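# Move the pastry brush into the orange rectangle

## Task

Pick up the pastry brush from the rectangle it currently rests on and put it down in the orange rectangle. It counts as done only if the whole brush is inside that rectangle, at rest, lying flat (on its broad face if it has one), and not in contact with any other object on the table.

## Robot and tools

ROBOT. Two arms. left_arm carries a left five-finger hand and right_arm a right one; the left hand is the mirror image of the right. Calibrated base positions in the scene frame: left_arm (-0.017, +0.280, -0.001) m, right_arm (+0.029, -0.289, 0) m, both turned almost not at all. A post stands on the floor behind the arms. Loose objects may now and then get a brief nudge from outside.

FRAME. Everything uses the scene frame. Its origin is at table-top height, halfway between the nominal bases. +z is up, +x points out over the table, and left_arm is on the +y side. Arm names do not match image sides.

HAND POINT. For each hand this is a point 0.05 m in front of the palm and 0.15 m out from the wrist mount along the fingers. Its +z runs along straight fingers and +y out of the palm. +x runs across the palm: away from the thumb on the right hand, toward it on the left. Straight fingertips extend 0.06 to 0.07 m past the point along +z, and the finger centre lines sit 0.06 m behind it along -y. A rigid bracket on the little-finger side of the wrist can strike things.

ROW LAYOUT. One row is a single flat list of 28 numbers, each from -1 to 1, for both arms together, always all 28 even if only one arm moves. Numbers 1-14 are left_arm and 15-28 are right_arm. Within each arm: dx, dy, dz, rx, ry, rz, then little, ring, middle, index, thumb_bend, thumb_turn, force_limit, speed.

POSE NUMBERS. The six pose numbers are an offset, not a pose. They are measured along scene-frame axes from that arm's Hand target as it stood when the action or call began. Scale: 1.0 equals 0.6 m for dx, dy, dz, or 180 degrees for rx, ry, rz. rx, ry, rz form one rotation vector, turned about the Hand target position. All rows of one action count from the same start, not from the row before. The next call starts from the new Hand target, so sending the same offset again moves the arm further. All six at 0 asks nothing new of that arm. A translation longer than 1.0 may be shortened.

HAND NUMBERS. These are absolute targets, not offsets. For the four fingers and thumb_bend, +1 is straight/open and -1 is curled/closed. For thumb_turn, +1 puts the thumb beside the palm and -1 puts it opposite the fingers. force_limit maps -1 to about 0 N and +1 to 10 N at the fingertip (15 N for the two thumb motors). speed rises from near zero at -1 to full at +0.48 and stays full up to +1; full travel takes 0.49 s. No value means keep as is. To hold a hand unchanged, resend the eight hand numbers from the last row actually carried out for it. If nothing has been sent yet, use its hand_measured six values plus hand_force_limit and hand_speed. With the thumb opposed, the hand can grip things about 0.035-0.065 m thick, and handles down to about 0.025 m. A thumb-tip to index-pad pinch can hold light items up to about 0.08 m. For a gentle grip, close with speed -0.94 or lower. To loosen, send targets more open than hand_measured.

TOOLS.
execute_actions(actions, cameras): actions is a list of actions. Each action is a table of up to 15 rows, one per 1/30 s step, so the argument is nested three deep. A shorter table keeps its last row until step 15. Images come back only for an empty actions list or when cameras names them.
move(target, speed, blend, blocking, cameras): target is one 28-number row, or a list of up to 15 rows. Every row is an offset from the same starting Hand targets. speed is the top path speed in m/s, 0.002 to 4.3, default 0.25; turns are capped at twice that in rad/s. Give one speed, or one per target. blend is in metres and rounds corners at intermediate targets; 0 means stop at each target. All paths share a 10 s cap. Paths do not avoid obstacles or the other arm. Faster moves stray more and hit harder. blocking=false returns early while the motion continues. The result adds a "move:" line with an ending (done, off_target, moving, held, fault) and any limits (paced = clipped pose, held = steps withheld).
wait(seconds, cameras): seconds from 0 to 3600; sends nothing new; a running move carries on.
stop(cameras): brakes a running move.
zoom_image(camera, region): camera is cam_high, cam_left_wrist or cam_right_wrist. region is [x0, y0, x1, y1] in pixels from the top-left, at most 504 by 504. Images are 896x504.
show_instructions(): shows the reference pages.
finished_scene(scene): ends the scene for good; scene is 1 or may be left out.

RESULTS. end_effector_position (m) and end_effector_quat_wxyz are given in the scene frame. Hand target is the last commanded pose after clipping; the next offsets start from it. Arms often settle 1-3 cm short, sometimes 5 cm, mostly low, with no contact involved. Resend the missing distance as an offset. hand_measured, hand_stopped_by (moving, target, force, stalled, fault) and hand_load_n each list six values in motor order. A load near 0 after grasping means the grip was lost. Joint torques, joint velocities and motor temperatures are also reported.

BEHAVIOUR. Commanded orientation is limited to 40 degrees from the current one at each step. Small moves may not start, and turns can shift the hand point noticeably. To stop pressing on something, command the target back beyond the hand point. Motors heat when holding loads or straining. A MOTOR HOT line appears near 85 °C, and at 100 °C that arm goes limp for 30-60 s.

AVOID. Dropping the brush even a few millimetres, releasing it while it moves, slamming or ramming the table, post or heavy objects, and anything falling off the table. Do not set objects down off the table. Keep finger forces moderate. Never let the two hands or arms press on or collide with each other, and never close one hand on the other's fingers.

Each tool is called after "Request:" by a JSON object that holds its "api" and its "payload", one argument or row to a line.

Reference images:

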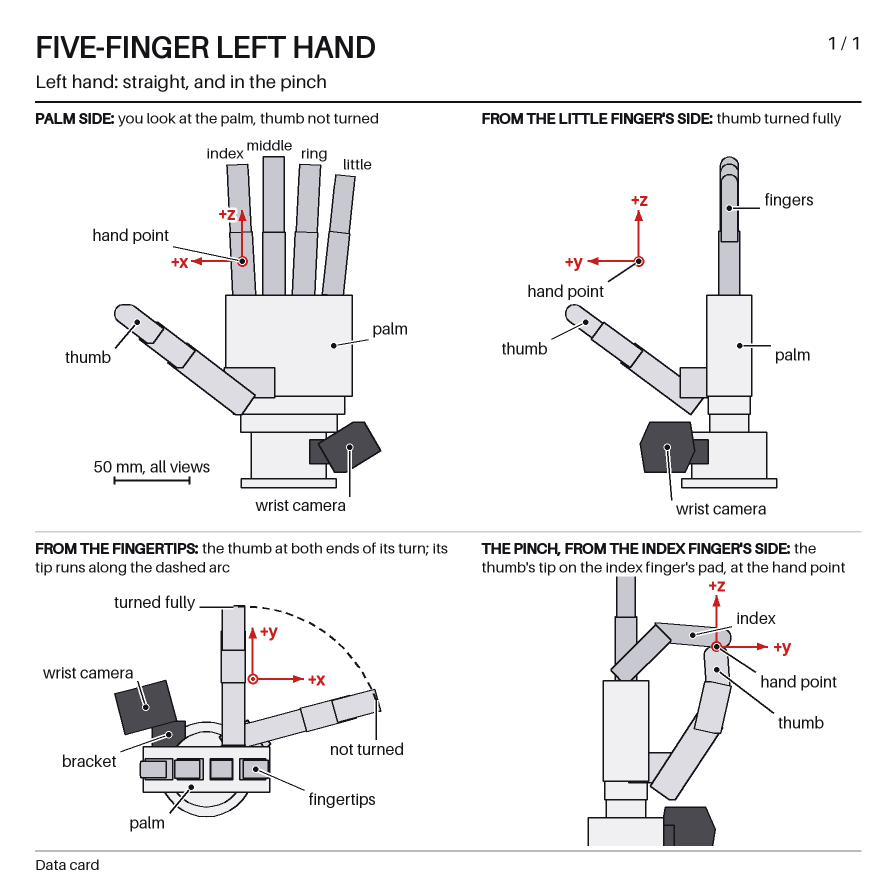

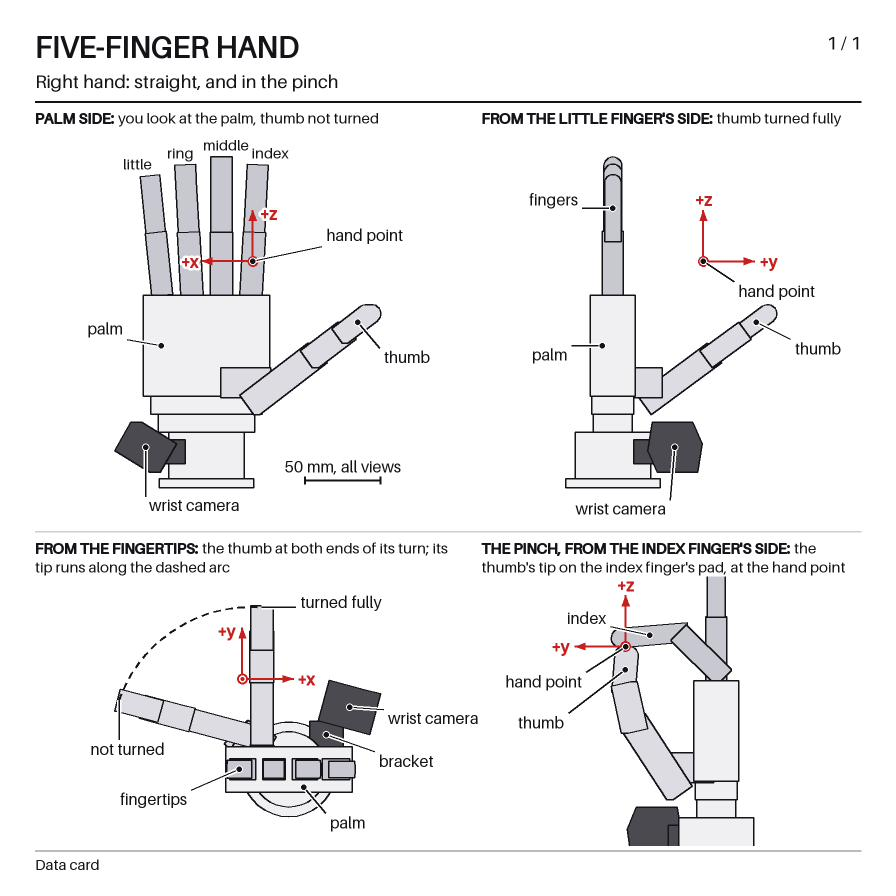

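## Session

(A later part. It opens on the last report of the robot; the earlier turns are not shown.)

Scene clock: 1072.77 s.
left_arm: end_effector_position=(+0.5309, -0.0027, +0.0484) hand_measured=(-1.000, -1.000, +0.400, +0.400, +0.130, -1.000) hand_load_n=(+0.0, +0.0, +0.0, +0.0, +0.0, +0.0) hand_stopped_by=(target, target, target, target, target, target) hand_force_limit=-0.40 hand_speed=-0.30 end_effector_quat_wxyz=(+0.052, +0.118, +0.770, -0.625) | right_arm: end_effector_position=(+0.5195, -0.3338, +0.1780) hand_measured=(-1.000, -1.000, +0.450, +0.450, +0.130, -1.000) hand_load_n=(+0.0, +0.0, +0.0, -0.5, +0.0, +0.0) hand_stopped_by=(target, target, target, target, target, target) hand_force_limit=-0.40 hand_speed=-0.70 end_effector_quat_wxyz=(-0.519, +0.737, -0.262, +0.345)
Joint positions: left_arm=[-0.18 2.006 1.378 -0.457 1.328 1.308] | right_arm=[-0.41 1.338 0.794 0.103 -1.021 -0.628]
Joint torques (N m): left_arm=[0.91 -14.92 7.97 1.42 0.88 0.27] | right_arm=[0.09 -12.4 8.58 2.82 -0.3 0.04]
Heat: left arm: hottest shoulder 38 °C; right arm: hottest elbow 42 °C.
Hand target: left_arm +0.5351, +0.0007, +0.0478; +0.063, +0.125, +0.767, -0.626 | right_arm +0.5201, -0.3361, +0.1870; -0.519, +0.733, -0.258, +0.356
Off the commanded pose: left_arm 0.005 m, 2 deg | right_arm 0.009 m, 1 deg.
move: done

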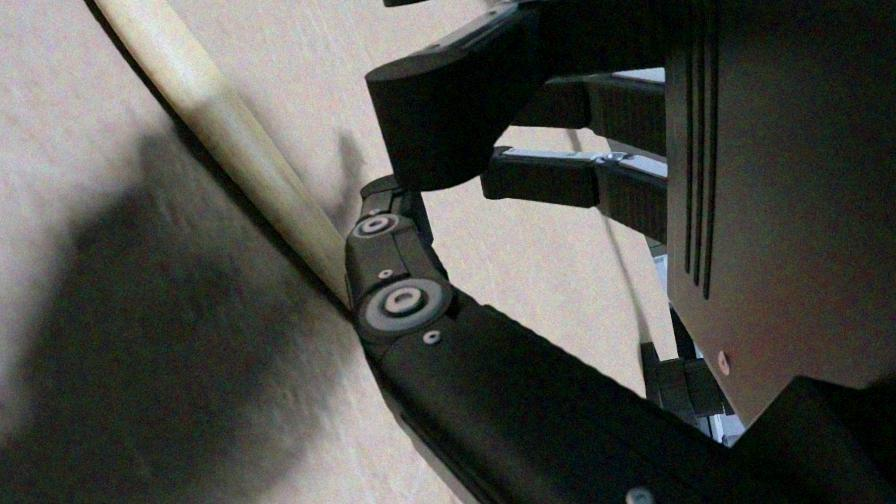

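Request:
{"api": "move", "payload": {
  "target": [0.003,0.007,-0.042,0,0,0,-1,-1,0.4,0.4,0.13,-1,-0.4,-0.3,0,0,0,0,0,0,-1,-1,0.45,0.45,0.13,-1,-0.4,-0.7],
  "cameras": ["cam_left_wrist"],
  "speed": 0.05
}}

Request:
{"api": "zoom_image", "payload": {
  "camera": "cam_left_wrist",
  "region": [150, 40, 510, 380]
}}

Scene clock: 1084.83 s.
left_arm: end_effector_position=(+0.5328, +0.0001, +0.0233) hand_measured=(-1.000, -1.000, +0.400, +0.400, +0.130, -1.000) hand_load_n=(+0.0, +0.0, +0.0, +0.0, +0.0, +0.0) hand_stopped_by=(target, target, target, target, target, target) hand_force_limit=-0.40 hand_speed=-0.30 end_effector_quat_wxyz=(+0.051, +0.120, +0.769, -0.625) | right_arm: end_effector_position=(+0.5195, -0.3338, +0.1780) hand_measured=(-1.000, -1.000, +0.450, +0.450, +0.130, -1.000) hand_load_n=(+0.0, +0.0, +0.0, +0.0, +0.0, +0.5) hand_stopped_by=(target, target, target, target, target, target) hand_force_limit=-0.40 hand_speed=-0.70 end_effector_quat_wxyz=(-0.519, +0.737, -0.262, +0.345)
Joint positions: left_arm=[-0.174 2.052 1.378 -0.439 1.332 1.337] | right_arm=[-0.41 1.338 0.794 0.103 -1.021 -0.628]
Joint torques (N m): left_arm=[0.91 -15.27 7.47 1.4 0.89 0.29] | right_arm=[0.09 -12.4 8.57 2.82 -0.3 0.04]
Heat: left arm: hottest shoulder 38 °C; right arm: hottest elbow 42 °C.
Hand target: left_arm +0.5369, +0.0048, +0.0225; +0.063, +0.125, +0.767, -0.626 | right_arm +0.5201, -0.3361, +0.1870; -0.519, +0.733, -0.258, +0.356
Off the commanded pose: left_arm 0.006 m, 2 deg | right_arm 0.009 m, 1 deg.
move: done

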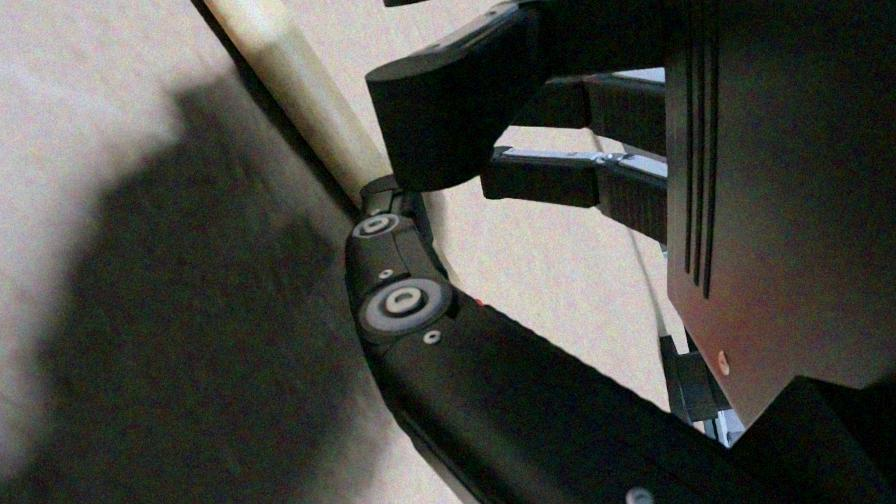

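Scaled by 1.400 from the camera's image (finer frame: 1280x720).

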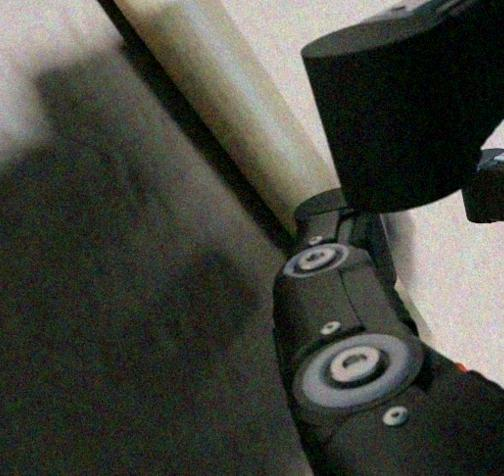

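Request:
{"api": "move", "payload": {
  "target": [0,0.0,-0.016,0,0,0,-1,-1,0.4,0.4,0.13,-1,-0.4,-0.3,0,0,0,0,0,0,-1,-1,0.45,0.45,0.13,-1,-0.4,-0.7],
  "cameras": ["cam_left_wrist"],
  "speed": 0.04
}}

Request:
{"api": "zoom_image", "payload": {
  "camera": "cam_left_wrist",
  "region": [150, 40, 510, 380]
}}

Scene clock: 1089.00 s.
left_arm: end_effector_position=(+0.5347, +0.0002, +0.0159) hand_measured=(-1.000, -1.000, +0.400, +0.400, +0.130, -1.000) hand_load_n=(+0.5, +0.0, +0.0, +0.0, +0.0, +0.0) hand_stopped_by=(target, target, target, target, target, target) hand_force_limit=-0.40 hand_speed=-0.30 end_effector_quat_wxyz=(+0.054, +0.121, +0.769, -0.626) | right_arm: end_effector_position=(+0.5195, -0.3338, +0.1780) hand_measured=(-1.000, -1.000, +0.450, +0.450, +0.130, -1.000) hand_load_n=(+0.0, +0.0, +0.0, +0.0, +0.0, +0.0) hand_stopped_by=(target, target, target, target, target, target) hand_force_limit=-0.40 hand_speed=-0.70 end_effector_quat_wxyz=(-0.519, +0.737, -0.262, +0.345)
Joint positions: left_arm=[-0.173 2.066 1.378 -0.421 1.332 1.339] | right_arm=[-0.41 1.338 0.794 0.103 -1.021 -0.628]
Joint torques (N m): left_arm=[1.03 -15.27 7.1 1.48 0.89 0.26] | right_arm=[0.03 -12.34 8.58 2.84 -0.29 0.04]
Heat: left arm: hottest shoulder 38 °C; right arm: hottest elbow 42 °C.
Hand target: left_arm +0.5368, +0.0048, +0.0129; +0.063, +0.125, +0.767, -0.626 | right_arm +0.5201, -0.3361, +0.1870; -0.519, +0.733, -0.258, +0.356
Off the commanded pose: left_arm 0.006 m, 1 deg | right_arm 0.009 m, 1 deg.
move: done

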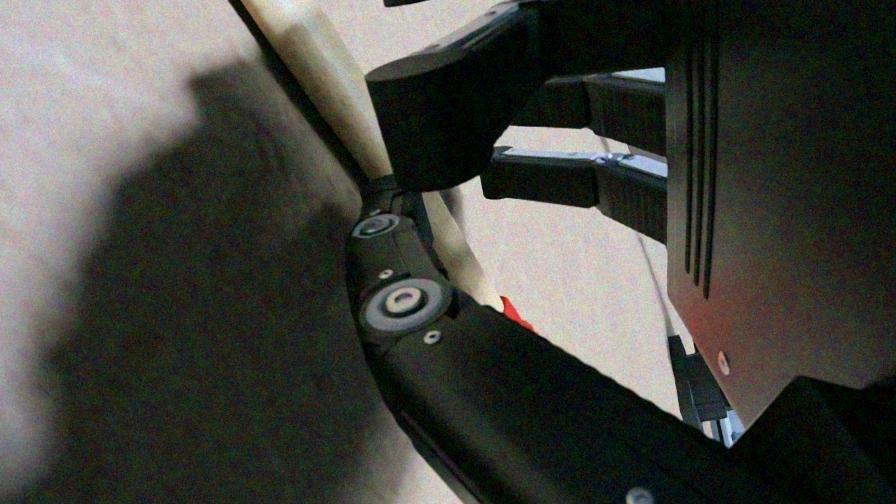

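Scaled by 1.400 from the camera's image (finer frame: 1280x720).

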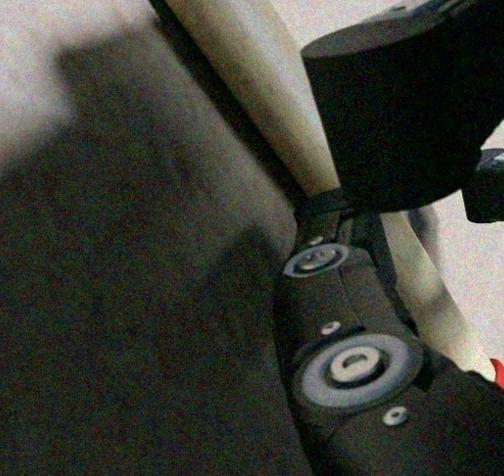

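Request:
{"api": "move", "payload": {
  "target": [0,0.0,-0.008,0,0,0,-1,-1,0.4,0.4,0.13,-1,-0.4,-0.3,0,0,0,0,0,0,-1,-1,0.45,0.45,0.13,-1,-0.4,-0.7],
  "cameras": [],
  "speed": 0.04
}}

Scene clock: 1092.17 s.
left_arm: end_effector_position=(+0.5333, +0.0004, +0.0107) hand_measured=(-1.000, -1.000, +0.400, +0.400, +0.130, -1.000) hand_load_n=(+0.0, +0.0, +0.0, -0.5, +0.0, +0.0) hand_stopped_by=(target, target, target, target, target, target) hand_force_limit=-0.40 hand_speed=-0.30 end_effector_quat_wxyz=(+0.053, +0.121, +0.769, -0.625) | right_arm: end_effector_position=(+0.5195, -0.3338, +0.1780) hand_measured=(-1.000, -1.000, +0.450, +0.450, +0.130, -1.000) hand_load_n=(+0.0, +0.0, -0.5, +0.0, +0.0, +0.0) hand_stopped_by=(target, target, target, target, target, target) hand_force_limit=-0.40 hand_speed=-0.70 end_effector_quat_wxyz=(-0.519, +0.737, -0.262, +0.345)
Joint positions: left_arm=[-0.173 2.072 1.372 -0.411 1.332 1.339] | right_arm=[-0.41 1.338 0.794 0.103 -1.021 -0.628]
Joint torques (N m): left_arm=[0.97 -14.97 7.35 1.43 0.89 0.25] | right_arm=[0.09 -12.34 8.58 2.82 -0.29 0.04]
Heat: left arm: hottest shoulder 38 °C; right arm: hottest elbow 42 °C.
Hand target: left_arm +0.5368, +0.0048, +0.0081; +0.063, +0.125, +0.767, -0.626 | right_arm +0.5201, -0.3361, +0.1870; -0.519, +0.733, -0.258, +0.356
Off the commanded pose: left_arm 0.006 m, 1 deg | right_arm 0.009 m, 1 deg.
move: done

Request:
{"api": "move", "payload": {
  "target": [0,0.0,0,0,0,0,-1,-1,0.1,0.1,0.13,-1,-0.4,-0.8,0,0,0,0,0,0,-1,-1,0.45,0.45,0.13,-1,-0.4,-0.7],
  "cameras": ["cam_left_wrist"],
  "speed": 0.04
}}

Request:
{"api": "zoom_image", "payload": {
  "camera": "cam_left_wrist",
  "region": [150, 40, 510, 380]
}}

Scene clock: 1096.37 s.
left_arm: end_effector_position=(+0.5328, -0.0008, +0.0123) hand_measured=(-1.000, -1.000, +0.100, +0.100, +0.130, -1.000) hand_load_n=(+0.0, +0.0, +0.0, +2.0, +0.0, +0.0) hand_stopped_by=(target, target, target, target, target, target) hand_force_limit=-0.40 hand_speed=-0.80 end_effector_quat_wxyz=(+0.053, +0.123, +0.766, -0.629) | right_arm: end_effector_position=(+0.5195, -0.3338, +0.1780) hand_measured=(-1.000, -1.000, +0.450, +0.450, +0.130, -1.000) hand_load_n=(+0.0, +0.0, +0.0, +0.0, +0.0, +0.0) hand_stopped_by=(target, target, target, target, target, target) hand_force_limit=-0.40 hand_speed=-0.70 end_effector_quat_wxyz=(-0.519, +0.737, -0.262, +0.345)
Joint positions: left_arm=[-0.174 2.072 1.372 -0.407 1.341 1.339] | right_arm=[-0.41 1.338 0.794 0.103 -1.021 -0.628]
Joint torques (N m): left_arm=[1.2 -15.09 7.3 1.32 0.46 0.25] | right_arm=[0.09 -12.4 8.58 2.82 -0.3 0.04]
Heat: left arm: hottest shoulder 38 °C; right arm: hottest elbow 42 °C.
Hand target: left_arm +0.5369, +0.0049, +0.0081; +0.063, +0.125, +0.767, -0.626 | right_arm +0.5201, -0.3361, +0.1870; -0.519, +0.733, -0.258, +0.356
Off the commanded pose: left_arm 0.008 m, 1 deg | right_arm 0.009 m, 1 deg.
move: done

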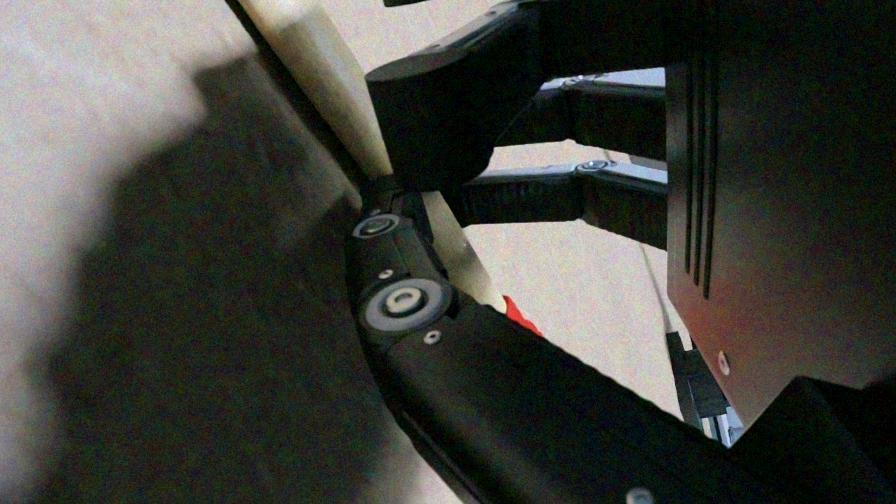

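Scaled by 1.400 from the camera's image (finer frame: 1280x720).

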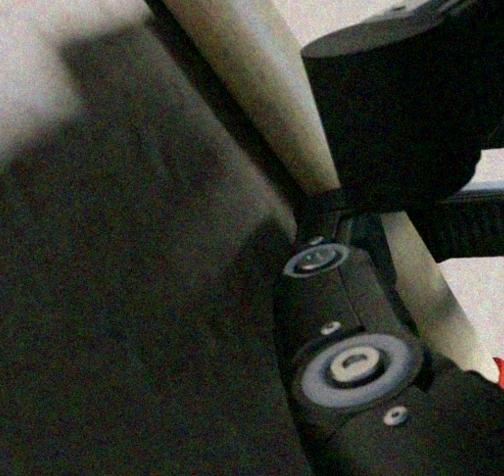

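Request:
{"api": "move", "payload": {
  "target": [
    [0,0.0,0.003,0,0,0,-1,-1,0.4,0.4,0.13,-1,-0.4,-0.5,0,0,0,0,0,0,-1,-1,0.45,0.45,0.13,-1,-0.4,-0.7],
    [-0.001,-0.012,0.003,0,0,0,-1,-1,0.4,0.4,0.13,-1,-0.4,-0.5,0,0,0,0,0,0,-1,-1,0.45,0.45,0.13,-1,-0.4,-0.7]
  ],
  "cameras": ["cam_left_wrist"],
  "speed": 0.04
}}

Scene clock: 1102.10 s.
left_arm: end_effector_position=(+0.5376, +0.0001, +0.0100) hand_measured=(-1.000, -1.000, +0.400, +0.400, +0.130, -1.000) hand_load_n=(+0.5, +0.5, +0.0, +0.0, +0.0, +0.0) hand_stopped_by=(target, target, target, target, target, target) hand_force_limit=-0.40 hand_speed=-0.50 end_effector_quat_wxyz=(+0.063, +0.125, +0.767, -0.626) | right_arm: end_effector_position=(+0.5195, -0.3338, +0.1780) hand_measured=(-1.000, -1.000, +0.450, +0.450, +0.130, -1.000) hand_load_n=(+0.0, +0.0, +0.0, -0.5, +0.0, +0.0) hand_stopped_by=(target, target, target, target, target, target) hand_force_limit=-0.40 hand_speed=-0.70 end_effector_quat_wxyz=(-0.519, +0.737, -0.262, +0.345)
Joint positions: left_arm=[-0.173 2.073 1.366 -0.364 1.331 1.322] | right_arm=[-0.41 1.338 0.794 0.103 -1.021 -0.628]
Joint torques (N m): left_arm=[-0.03 -15.44 7.25 1.52 0.69 -0.05] | right_arm=[0.09 -12.34 8.58 2.82 -0.3 0.04]
Heat: left arm: hottest shoulder 38 °C; right arm: hottest elbow 42 °C.
Hand target: left_arm +0.5362, -0.0023, +0.0099; +0.063, +0.125, +0.767, -0.626 | right_arm +0.5201, -0.3361, +0.1870; -0.519, +0.733, -0.258, +0.356
Off the commanded pose: left_arm 0.003 m, 0 deg | right_arm 0.009 m, 1 deg.
move: done

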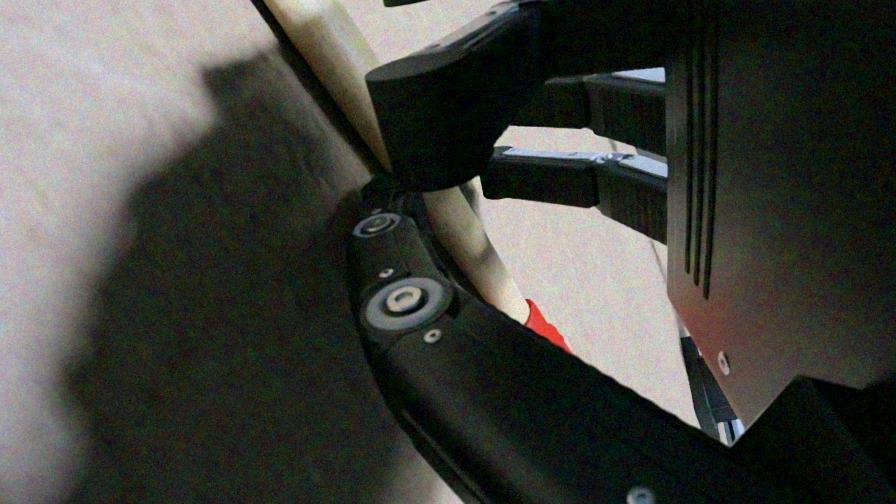

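Request:
{"api": "move", "payload": {
  "target": [-0.004,-0.011,0.002,0,0,0,-1,-1,0.4,0.4,0.13,-1,-0.4,-0.5,0,0,0,0,0,0,-1,-1,0.45,0.45,0.13,-1,-0.4,-0.7],
  "cameras": ["cam_left_wrist"],
  "speed": 0.04
}}

Scene clock: 1107.47 s.
left_arm: end_effector_position=(+0.5375, -0.0029, +0.0083) hand_measured=(-1.000, -1.000, +0.400, +0.400, +0.130, -1.000) hand_load_n=(+0.0, +0.0, +0.0, +0.0, +0.0, +0.0) hand_stopped_by=(target, target, target, target, target, target) hand_force_limit=-0.40 hand_speed=-0.50 end_effector_quat_wxyz=(+0.064, +0.122, +0.768, -0.626) | right_arm: end_effector_position=(+0.5195, -0.3338, +0.1780) hand_measured=(-1.000, -1.000, +0.450, +0.450, +0.130, -1.000) hand_load_n=(+0.0, +0.0, +0.0, +0.0, +0.0, +0.0) hand_stopped_by=(target, target, target, target, target, target) hand_force_limit=-0.40 hand_speed=-0.70 end_effector_quat_wxyz=(-0.519, +0.737, -0.262, +0.345)
Joint positions: left_arm=[-0.178 2.073 1.355 -0.318 1.326 1.281] | right_arm=[-0.41 1.338 0.794 0.103 -1.021 -0.628]
Joint torques (N m): left_arm=[-0.56 -15.97 7.01 1.47 0.61 -0.05] | right_arm=[0.09 -12.4 8.59 2.82 -0.29 0.04]
Heat: left arm: hottest shoulder 38 °C; right arm: hottest elbow 42 °C.
Hand target: left_arm +0.5338, -0.0090, +0.0110; +0.063, +0.125, +0.767, -0.626 | right_arm +0.5201, -0.3361, +0.1870; -0.519, +0.733, -0.258, +0.356
Off the commanded pose: left_arm 0.008 m, 0 deg | right_arm 0.009 m, 1 deg.
move: done

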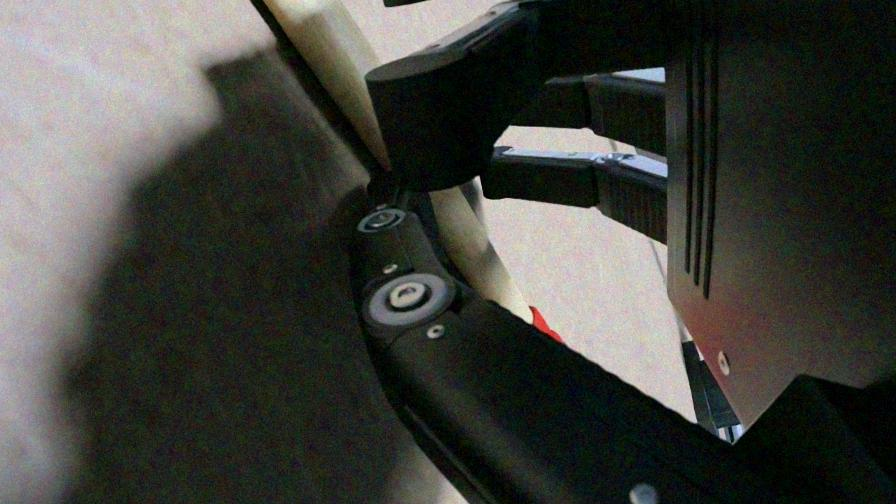

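Request:
{"api": "move", "payload": {
  "target": [-0.002,-0.012,0.010,0,0,0,-1,-1,0.4,0.4,0.13,-1,-0.4,-0.5,0,0,0,0,0,0,-1,-1,0.45,0.45,0.13,-1,-0.4,-0.7],
  "cameras": ["cam_left_wrist"],
  "speed": 0.04
}}

Scene clock: 1116.70 s.
left_arm: end_effector_position=(+0.5359, -0.0099, +0.0083) hand_measured=(-1.000, -1.000, +0.400, +0.400, +0.130, -1.000) hand_load_n=(+0.0, +0.0, +0.0, +0.0, -0.5, -0.5) hand_stopped_by=(target, target, target, target, target, target) hand_force_limit=-0.40 hand_speed=-0.50 end_effector_quat_wxyz=(+0.060, +0.120, +0.768, -0.626) | right_arm: end_effector_position=(+0.5195, -0.3338, +0.1780) hand_measured=(-1.000, -1.000, +0.450, +0.450, +0.130, -1.000) hand_load_n=(+0.0, +0.0, +0.0, +0.0, +0.0, +0.0) hand_stopped_by=(target, target, target, target, target, target) hand_force_limit=-0.40 hand_speed=-0.70 end_effector_quat_wxyz=(-0.519, +0.737, -0.262, +0.345)
Joint positions: left_arm=[-0.19 2.073 1.35 -0.282 1.319 1.241] | right_arm=[-0.41 1.338 0.794 0.103 -1.021 -0.628]
Joint torques (N m): left_arm=[-0.56 -16.73 6.9 1.51 0.59 -0.05] | right_arm=[0.03 -12.34 8.58 2.81 -0.29 0.04]
Heat: left arm: hottest shoulder 39 °C; right arm: hottest elbow 42 °C.
Hand target: left_arm +0.5326, -0.0161, +0.0170; +0.063, +0.125, +0.767, -0.626 | right_arm +0.5201, -0.3361, +0.1870; -0.519, +0.733, -0.258, +0.356
Off the commanded pose: left_arm 0.011 m, 1 deg | right_arm 0.009 m, 1 deg.
move: off_target (left_arm)

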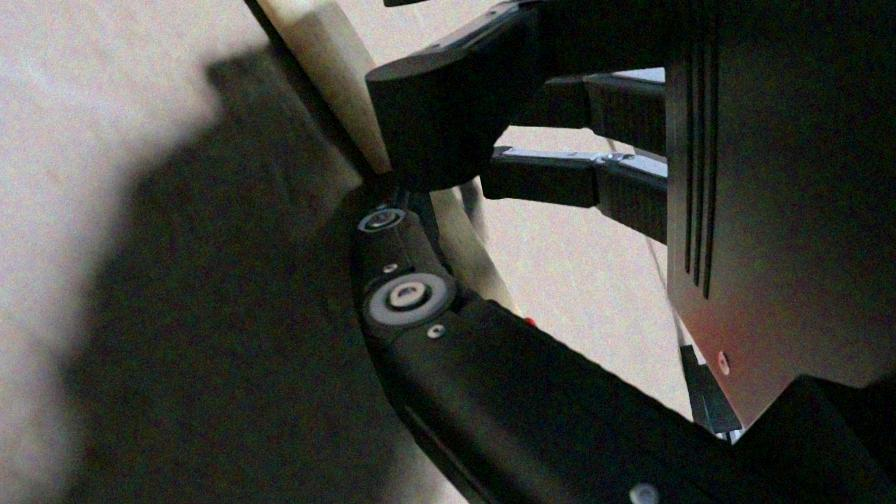

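Request:
{"api": "move", "payload": {
  "target": [0,0,0.003,0,0,0,-1,-1,0.1,0.1,0.13,-1,-0.4,-0.85,0,0,0,0,0,0,-1,-1,0.45,0.45,0.13,-1,-0.4,-0.7],
  "cameras": ["cam_left_wrist"],
  "speed": 0.04
}}

Request:
{"api": "zoom_image", "payload": {
  "camera": "cam_left_wrist",
  "region": [150, 40, 510, 380]
}}

Scene clock: 1120.37 s.
left_arm: end_effector_position=(+0.5338, -0.0148, +0.0127) hand_measured=(-1.000, -1.000, +0.100, +0.100, +0.130, -1.000) hand_load_n=(+0.0, +0.0, +0.5, +1.0, +0.5, +0.0) hand_stopped_by=(target, target, target, target, target, target) hand_force_limit=-0.40 hand_speed=-0.85 end_effector_quat_wxyz=(+0.059, +0.123, +0.767, -0.627) | right_arm: end_effector_position=(+0.5195, -0.3338, +0.1780) hand_measured=(-1.000, -1.000, +0.450, +0.450, +0.130, -1.000) hand_load_n=(+0.0, +0.0, +0.0, +0.0, +0.0, +0.0) hand_stopped_by=(target, target, target, target, target, target) hand_force_limit=-0.40 hand_speed=-0.70 end_effector_quat_wxyz=(-0.519, +0.737, -0.262, +0.345)
Joint positions: left_arm=[-0.198 2.065 1.35 -0.282 1.321 1.235] | right_arm=[-0.41 1.338 0.794 0.103 -1.021 -0.628]
Joint torques (N m): left_arm=[0.21 -16.5 6.94 1.42 0.51 -0.02] | right_arm=[0.09 -12.4 8.58 2.82 -0.3 0.04]
Heat: left arm: hottest shoulder 39 °C; right arm: hottest elbow 42 °C.
Hand target: left_arm +0.5326, -0.0162, +0.0189; +0.063, +0.125, +0.767, -0.626 | right_arm +0.5201, -0.3361, +0.1870; -0.519, +0.733, -0.258, +0.356
Off the commanded pose: left_arm 0.006 m, 1 deg | right_arm 0.009 m, 1 deg.
move: done

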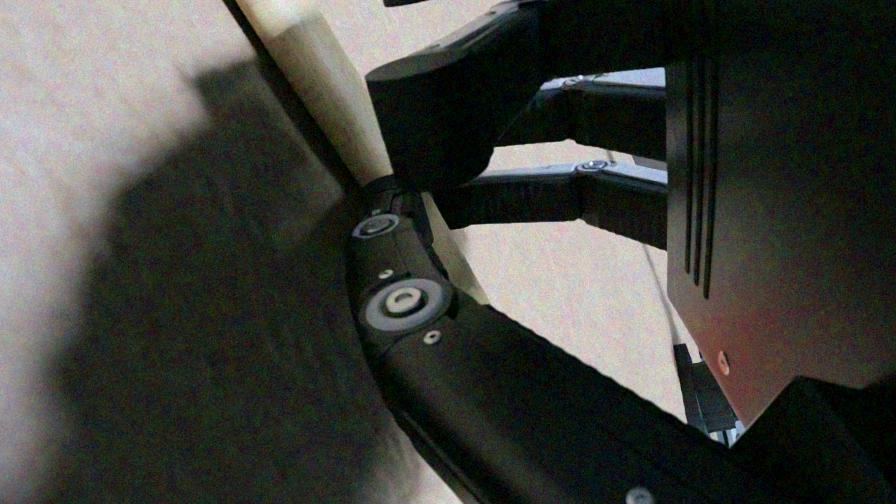

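Scaled by 1.400 from the camera's image (finer frame: 1280x720).

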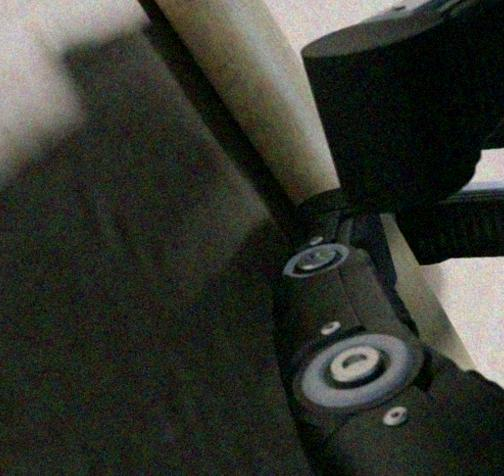

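Request:
{"api": "move", "payload": {
  "target": [0,0,-0.003,0,0,0,-1,-1,-0.3,-0.3,0.13,-1,-0.4,-0.93,0,0,0,0,0,0,-1,-1,0.45,0.45,0.13,-1,-0.4,-0.7],
  "cameras": ["cam_left_wrist"],
  "speed": 0.04
}}

Request:
{"api": "zoom_image", "payload": {
  "camera": "cam_left_wrist",
  "region": [150, 40, 510, 380]
}}

Scene clock: 1125.10 s.
left_arm: end_effector_position=(+0.5331, -0.0162, +0.0143) hand_measured=(-1.000, -1.000, -0.062, -0.062, +0.130, -1.000) hand_load_n=(+0.0, +0.0, +3.5, +3.5, +1.5, +0.5) hand_stopped_by=(target, target, force, force, target, target) hand_force_limit=-0.40 hand_speed=-0.93 end_effector_quat_wxyz=(+0.058, +0.124, +0.766, -0.628) | right_arm: end_effector_position=(+0.5195, -0.3338, +0.1780) hand_measured=(-1.000, -1.000, +0.450, +0.450, +0.130, -1.000) hand_load_n=(+0.0, +0.0, +0.0, +0.0, +0.0, +0.0) hand_stopped_by=(target, target, target, target, target, target) hand_force_limit=-0.40 hand_speed=-0.70 end_effector_quat_wxyz=(-0.519, +0.737, -0.262, +0.345)
Joint positions: left_arm=[-0.2 2.064 1.35 -0.28 1.324 1.232] | right_arm=[-0.41 1.338 0.794 0.103 -1.021 -0.628]
Joint torques (N m): left_arm=[0.26 -16.09 6.91 1.46 0.34 0.01] | right_arm=[0.09 -12.4 8.58 2.82 -0.29 0.04]
Heat: left arm: hottest shoulder 39 °C; right arm: hottest elbow 42 °C.
Hand target: left_arm +0.5325, -0.0162, +0.0170; +0.063, +0.125, +0.767, -0.626 | right_arm +0.5201, -0.3361, +0.1870; -0.519, +0.733, -0.258, +0.356
Off the commanded pose: left_arm 0.003 m, 1 deg | right_arm 0.009 m, 1 deg.
move: done

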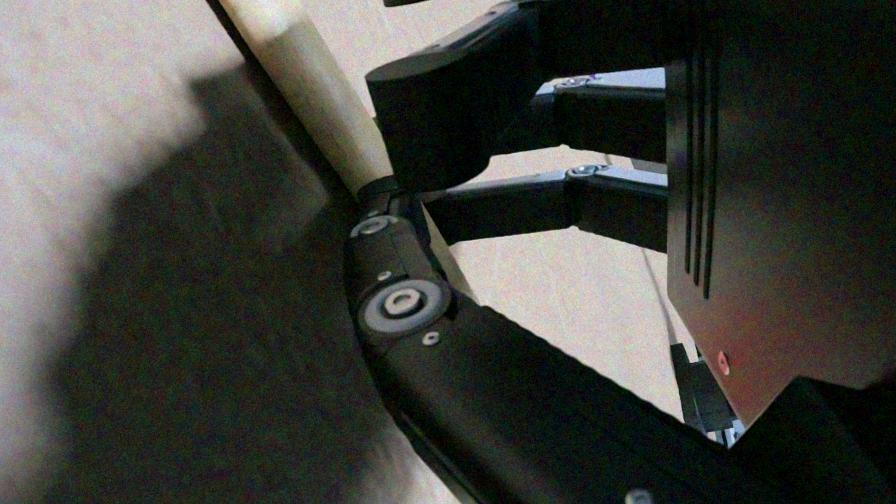

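Scaled by 1.400 from the camera's image (finer frame: 1280x720).

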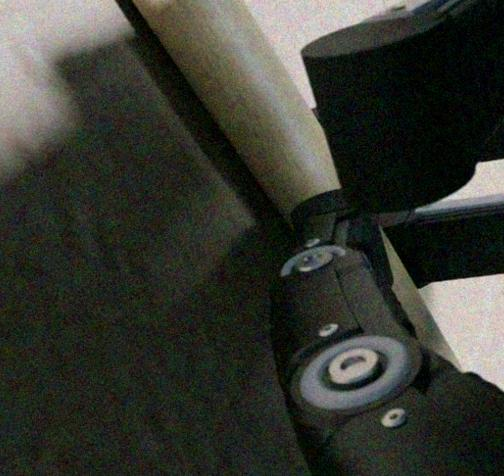

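Request:
{"api": "move", "payload": {
  "target": [0,0,0.05,0,0,0,-1,-1,-0.3,-0.3,0.13,-1,-0.4,-0.93,0,0,0,0,0,0,-1,-1,0.45,0.45,0.13,-1,-0.4,-0.7],
  "cameras": ["cam_left_wrist","cam_high"],
  "speed": 0.04
}}

Request:
{"api": "zoom_image", "payload": {
  "camera": "cam_high",
  "region": [340, 250, 480, 370]
}}

Scene clock: 1129.33 s.
left_arm: end_effector_position=(+0.5325, -0.0154, +0.0325) hand_measured=(-1.000, -1.000, -0.062, -0.062, +0.130, -1.000) hand_load_n=(+0.0, +0.0, +3.0, +1.5, +2.5, +0.0) hand_stopped_by=(target, target, force, force, target, target) hand_force_limit=-0.40 hand_speed=-0.93 end_effector_quat_wxyz=(+0.060, +0.124, +0.768, -0.626) | right_arm: end_effector_position=(+0.5195, -0.3338, +0.1780) hand_measured=(-1.000, -1.000, +0.450, +0.450, +0.130, -1.000) hand_load_n=(+0.0, +0.0, +0.0, +0.0, +0.0, +0.0) hand_stopped_by=(target, target, target, target, target, target) hand_force_limit=-0.40 hand_speed=-0.70 end_effector_quat_wxyz=(-0.519, +0.737, -0.262, +0.345)
Joint positions: left_arm=[-0.2 2.028 1.35 -0.311 1.317 1.23] | right_arm=[-0.41 1.338 0.794 0.103 -1.021 -0.628]
Joint torques (N m): left_arm=[0.38 -16.97 8.16 0.4 0.68 -0.01] | right_arm=[0.09 -12.34 8.58 2.82 -0.29 0.04]
Heat: left arm: hottest shoulder 39 °C; right arm: hottest elbow 42 °C.
Hand target: left_arm +0.5325, -0.0162, +0.0470; +0.063, +0.125, +0.767, -0.626 | right_arm +0.5201, -0.3361, +0.1870; -0.519, +0.733, -0.258, +0.356
Off the commanded pose: left_arm 0.014 m, 0 deg | right_arm 0.009 m, 1 deg.
move: off_target (left_arm)
Images, in order (width x height): cam_high 896x504, cam_left_wrist 896x504.

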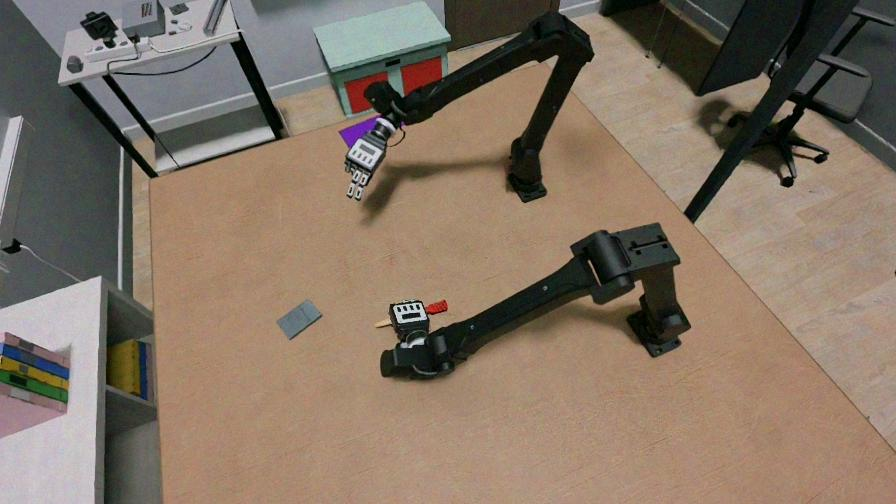

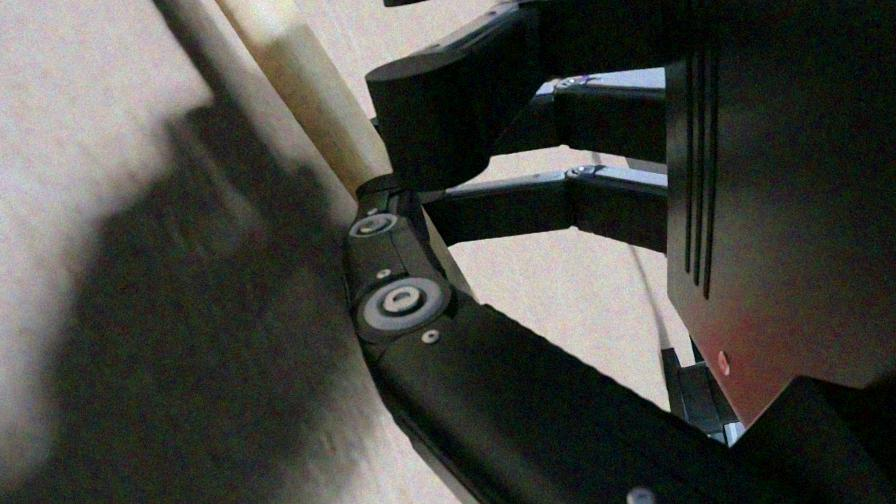

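Scaled by 3.600 from the camera's image (finer frame: 1280x720).

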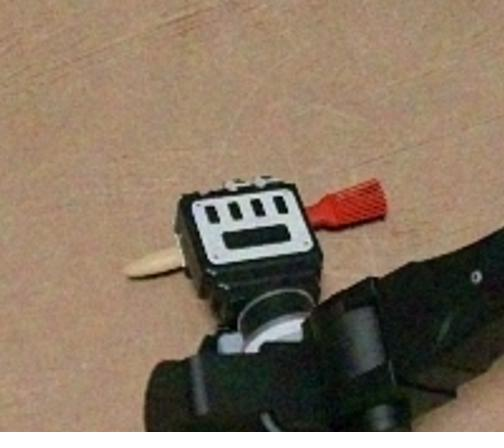

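Request:
{"api": "move", "payload": {
  "target": [
    [0,0,0.17,0,0,0,-1,-1,-0.3,-0.3,0.13,-1,-0.4,-0.93,0,0,0,0,0,0,-1,-1,0.45,0.45,0.13,-1,-0.4,-0.7],
    [0.03,0.61,0.25,0,0,0.43,-1,-1,-0.3,-0.3,0.13,-1,-0.4,-0.93,0,0,0,0,0,0,-1,-1,0.45,0.45,0.13,-1,-0.4,-0.7]
  ],
  "cameras": ["cam_left_wrist","cam_high"],
  "speed": [0.1, 0.15],
  "blend": [0.03, 0]
}}

Scene clock: 1152.53 s.
left_arm: end_effector_position=(+0.5506, +0.3460, +0.1838) hand_measured=(-1.000, -1.000, -0.062, -0.062, +0.130, -1.000) hand_load_n=(+0.0, +0.0, +3.0, +1.5, +2.0, +0.0) hand_stopped_by=(target, target, force, force, target, target) hand_force_limit=-0.40 hand_speed=-0.93 end_effector_quat_wxyz=(+0.426, -0.385, +0.687, -0.445) | right_arm: end_effector_position=(+0.5195, -0.3338, +0.1780) hand_measured=(-1.000, -1.000, +0.450, +0.450, +0.130, -1.000) hand_load_n=(+0.0, +0.0, +0.0, +0.0, +0.0, +0.0) hand_stopped_by=(target, target, target, target, target, target) hand_force_limit=-0.40 hand_speed=-0.70 end_effector_quat_wxyz=(-0.519, +0.737, -0.262, +0.345)
Joint positions: left_arm=[0.317 1.414 0.869 0.253 0.587 0.418] | right_arm=[-0.41 1.338 0.794 0.103 -1.021 -0.628]
Joint torques (N m): left_arm=[0.91 -10.23 9.26 2.73 0.03 -0.05] | right_arm=[0.03 -12.34 8.57 2.82 -0.3 0.04]
Heat: left arm: hottest shoulder 39 °C; right arm: hottest elbow 42 °C.
Hand target: left_arm +0.5506, +0.3498, +0.1973; +0.441, -0.382, +0.677, -0.449 | right_arm +0.5201, -0.3361, +0.1870; -0.519, +0.733, -0.258, +0.356
Off the commanded pose: left_arm 0.014 m, 2 deg | right_arm 0.009 m, 1 deg.
move: off_target (left_arm)
Images, in order (width x height): cam_high 896x504, cam_left_wrist 896x504.

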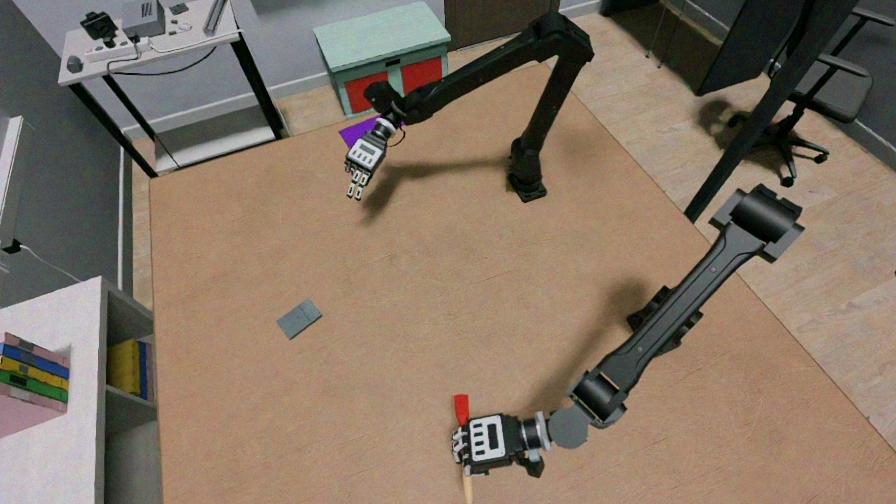

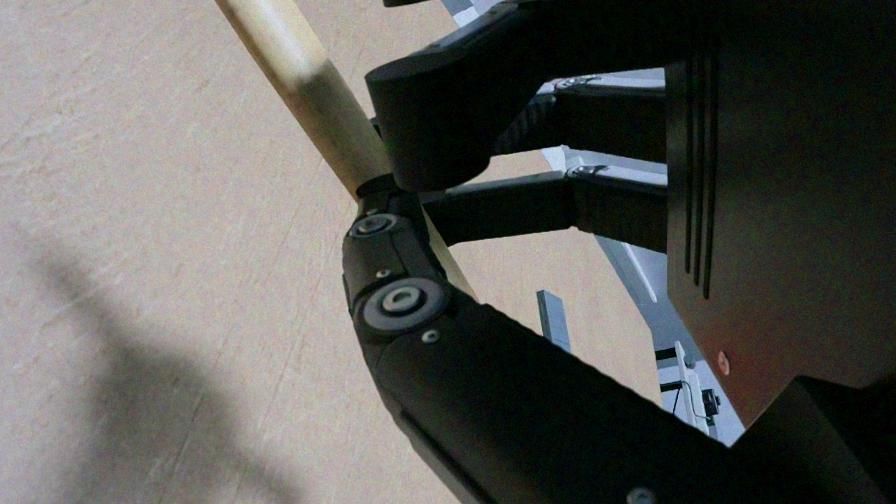

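Request:
{"api": "move", "payload": {
  "target": [-0.293,0.392,0.02,0,0,0.409,-1,-1,-0.3,-0.3,0.13,-1,-0.4,-0.93,0,0,0,0,0,0,-1,-1,0.45,0.45,0.13,-1,-0.4,-0.7],
  "cameras": ["cam_left_wrist","cam_high"],
  "speed": 0.15
}}

Scene clock: 1163.07 s.
left_arm: end_effector_position=(+0.3741, +0.5807, +0.2009) hand_measured=(-1.000, -1.000, -0.062, -0.062, +0.130, -1.000) hand_load_n=(+0.0, +0.0, +3.0, +2.0, +2.0, +0.0) hand_stopped_by=(target, target, force, force, target, target) hand_force_limit=-0.40 hand_speed=-0.93 end_effector_quat_wxyz=(-0.619, +0.709, -0.324, +0.092) | right_arm: end_effector_position=(+0.5195, -0.3338, +0.1780) hand_measured=(-1.000, -1.000, +0.450, +0.450, +0.130, -1.000) hand_load_n=(+0.5, +0.0, +0.0, +0.0, +0.0, +0.0) hand_stopped_by=(target, target, target, target, target, target) hand_force_limit=-0.40 hand_speed=-0.70 end_effector_quat_wxyz=(-0.519, +0.737, -0.262, +0.345)
Joint positions: left_arm=[0.52 1.112 0.641 0.226 -0.467 0.169] | right_arm=[-0.41 1.338 0.794 0.103 -1.021 -0.628]
Joint torques (N m): left_arm=[0.97 -5.6 11.32 1.39 -0.25 -0.06] | right_arm=[0.09 -12.34 8.58 2.82 -0.29 0.04]
Heat: left arm: hottest shoulder 39 °C; right arm: hottest elbow 42 °C.
Hand target: left_arm +0.3748, +0.5850, +0.2093; -0.622, +0.711, -0.313, +0.096 | right_arm +0.5201, -0.3361, +0.1870; -0.519, +0.733, -0.258, +0.356
Off the commanded pose: left_arm 0.009 m, 1 deg | right_arm 0.009 m, 1 deg.
move: done
Images, in order (width x height): cam_high 896x504, cam_left_wrist 896x504.

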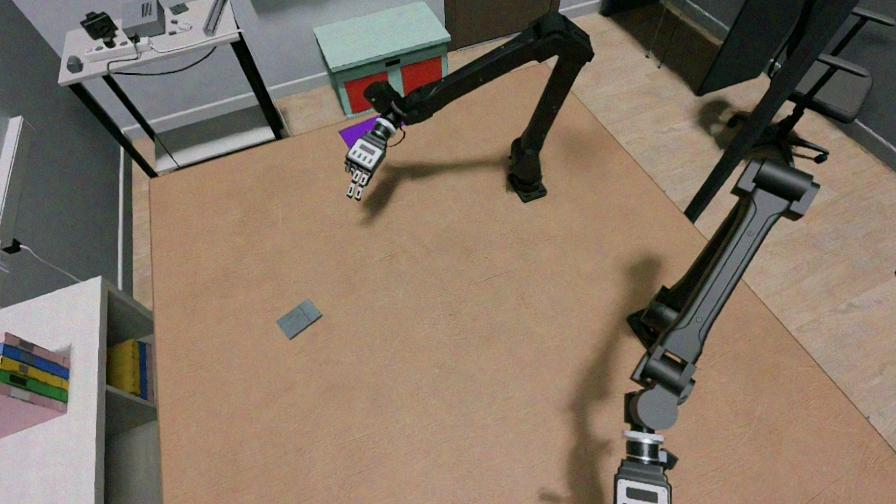

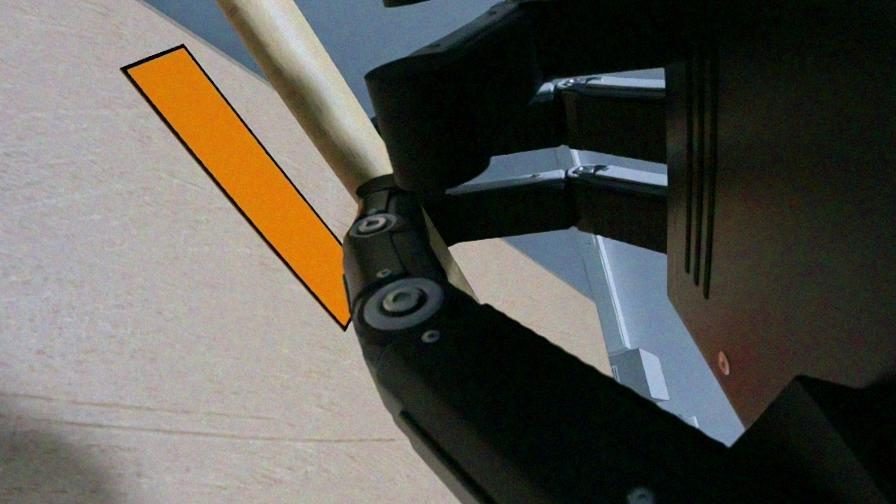

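Request:
{"api": "move", "payload": {
  "target": [0.1803,0.2117,-0.182,0,0,0.0444,-1,-1,-0.3,-0.3,0.13,-1,-0.4,-0.93,0,0,0,0,0,0,-1,-1,0.45,0.45,0.13,-1,-0.4,-0.7],
  "cameras": ["cam_left_wrist","cam_high"],
  "speed": 0.1
}}

Scene clock: 1221.00 s.
left_arm: end_effector_position=(+0.4627, +0.6918, +0.0692) hand_measured=(-1.000, -1.000, -0.062, -0.062, +0.130, -1.000) hand_load_n=(+0.0, +0.0, +2.5, +1.5, +2.0, +0.0) hand_stopped_by=(target, target, force, force, target, target) hand_force_limit=-0.40 hand_speed=-0.93 end_effector_quat_wxyz=(-0.602, +0.743, -0.291, +0.034) | right_arm: end_effector_position=(+0.5195, -0.3338, +0.1780) hand_measured=(-1.000, -1.000, +0.450, +0.450, +0.130, -1.000) hand_load_n=(+0.0, +0.0, +0.0, -0.5, +0.0, +0.0) hand_stopped_by=(target, target, target, target, target, target) hand_force_limit=-0.40 hand_speed=-0.70 end_effector_quat_wxyz=(-0.519, +0.737, -0.262, +0.345)
Joint positions: left_arm=[0.588 1.735 0.906 0.506 -0.536 0.149] | right_arm=[-0.41 1.338 0.794 0.103 -1.021 -0.628]
Joint torques (N m): left_arm=[1.03 -11.46 12.77 2.69 -0.3 -0.04] | right_arm=[0.09 -12.34 8.57 2.82 -0.3 0.04]
Heat: left arm: hottest elbow 37 °C; right arm: hottest elbow 42 °C.
Hand target: left_arm +0.4829, +0.7119, +0.0999; -0.627, +0.731, -0.263, +0.052 | right_arm +0.5201, -0.3361, +0.1870; -0.519, +0.733, -0.258, +0.356
Off the commanded pose: left_arm 0.042 m, 5 deg | right_arm 0.009 m, 1 deg.
move: off_target (left_arm)
Images, in order (width x height): cam_high 896x504, cam_left_wrist 896x504.

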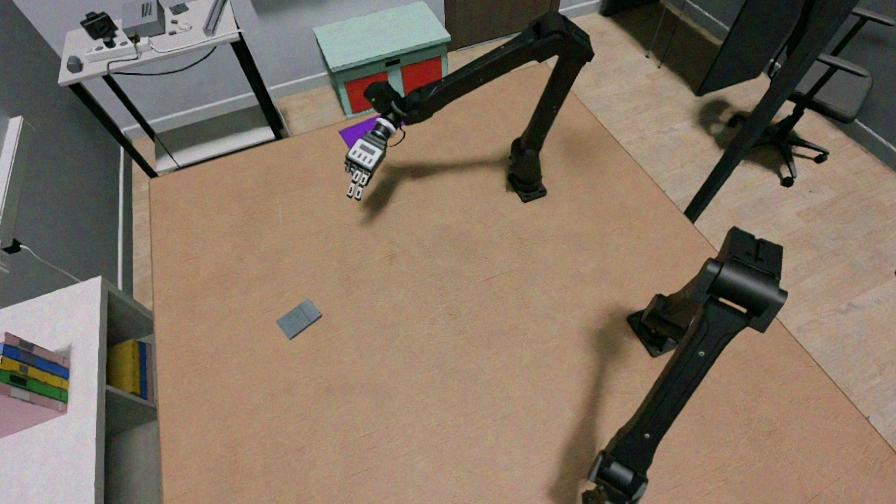

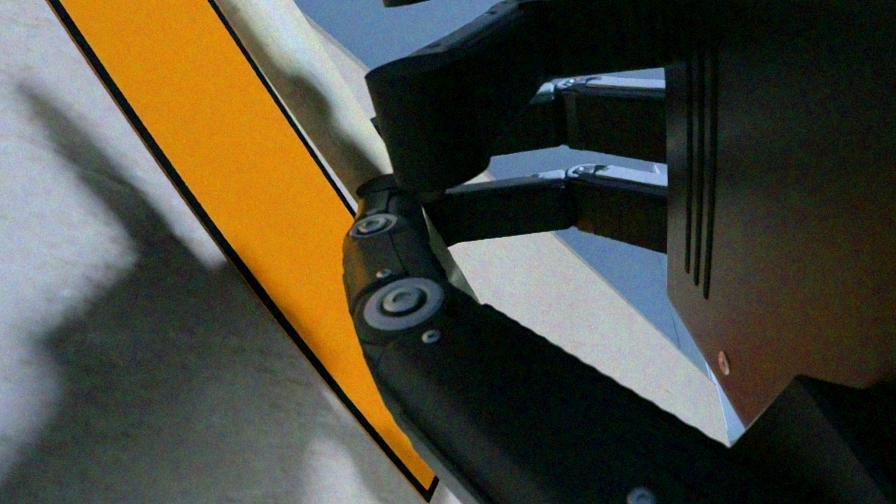

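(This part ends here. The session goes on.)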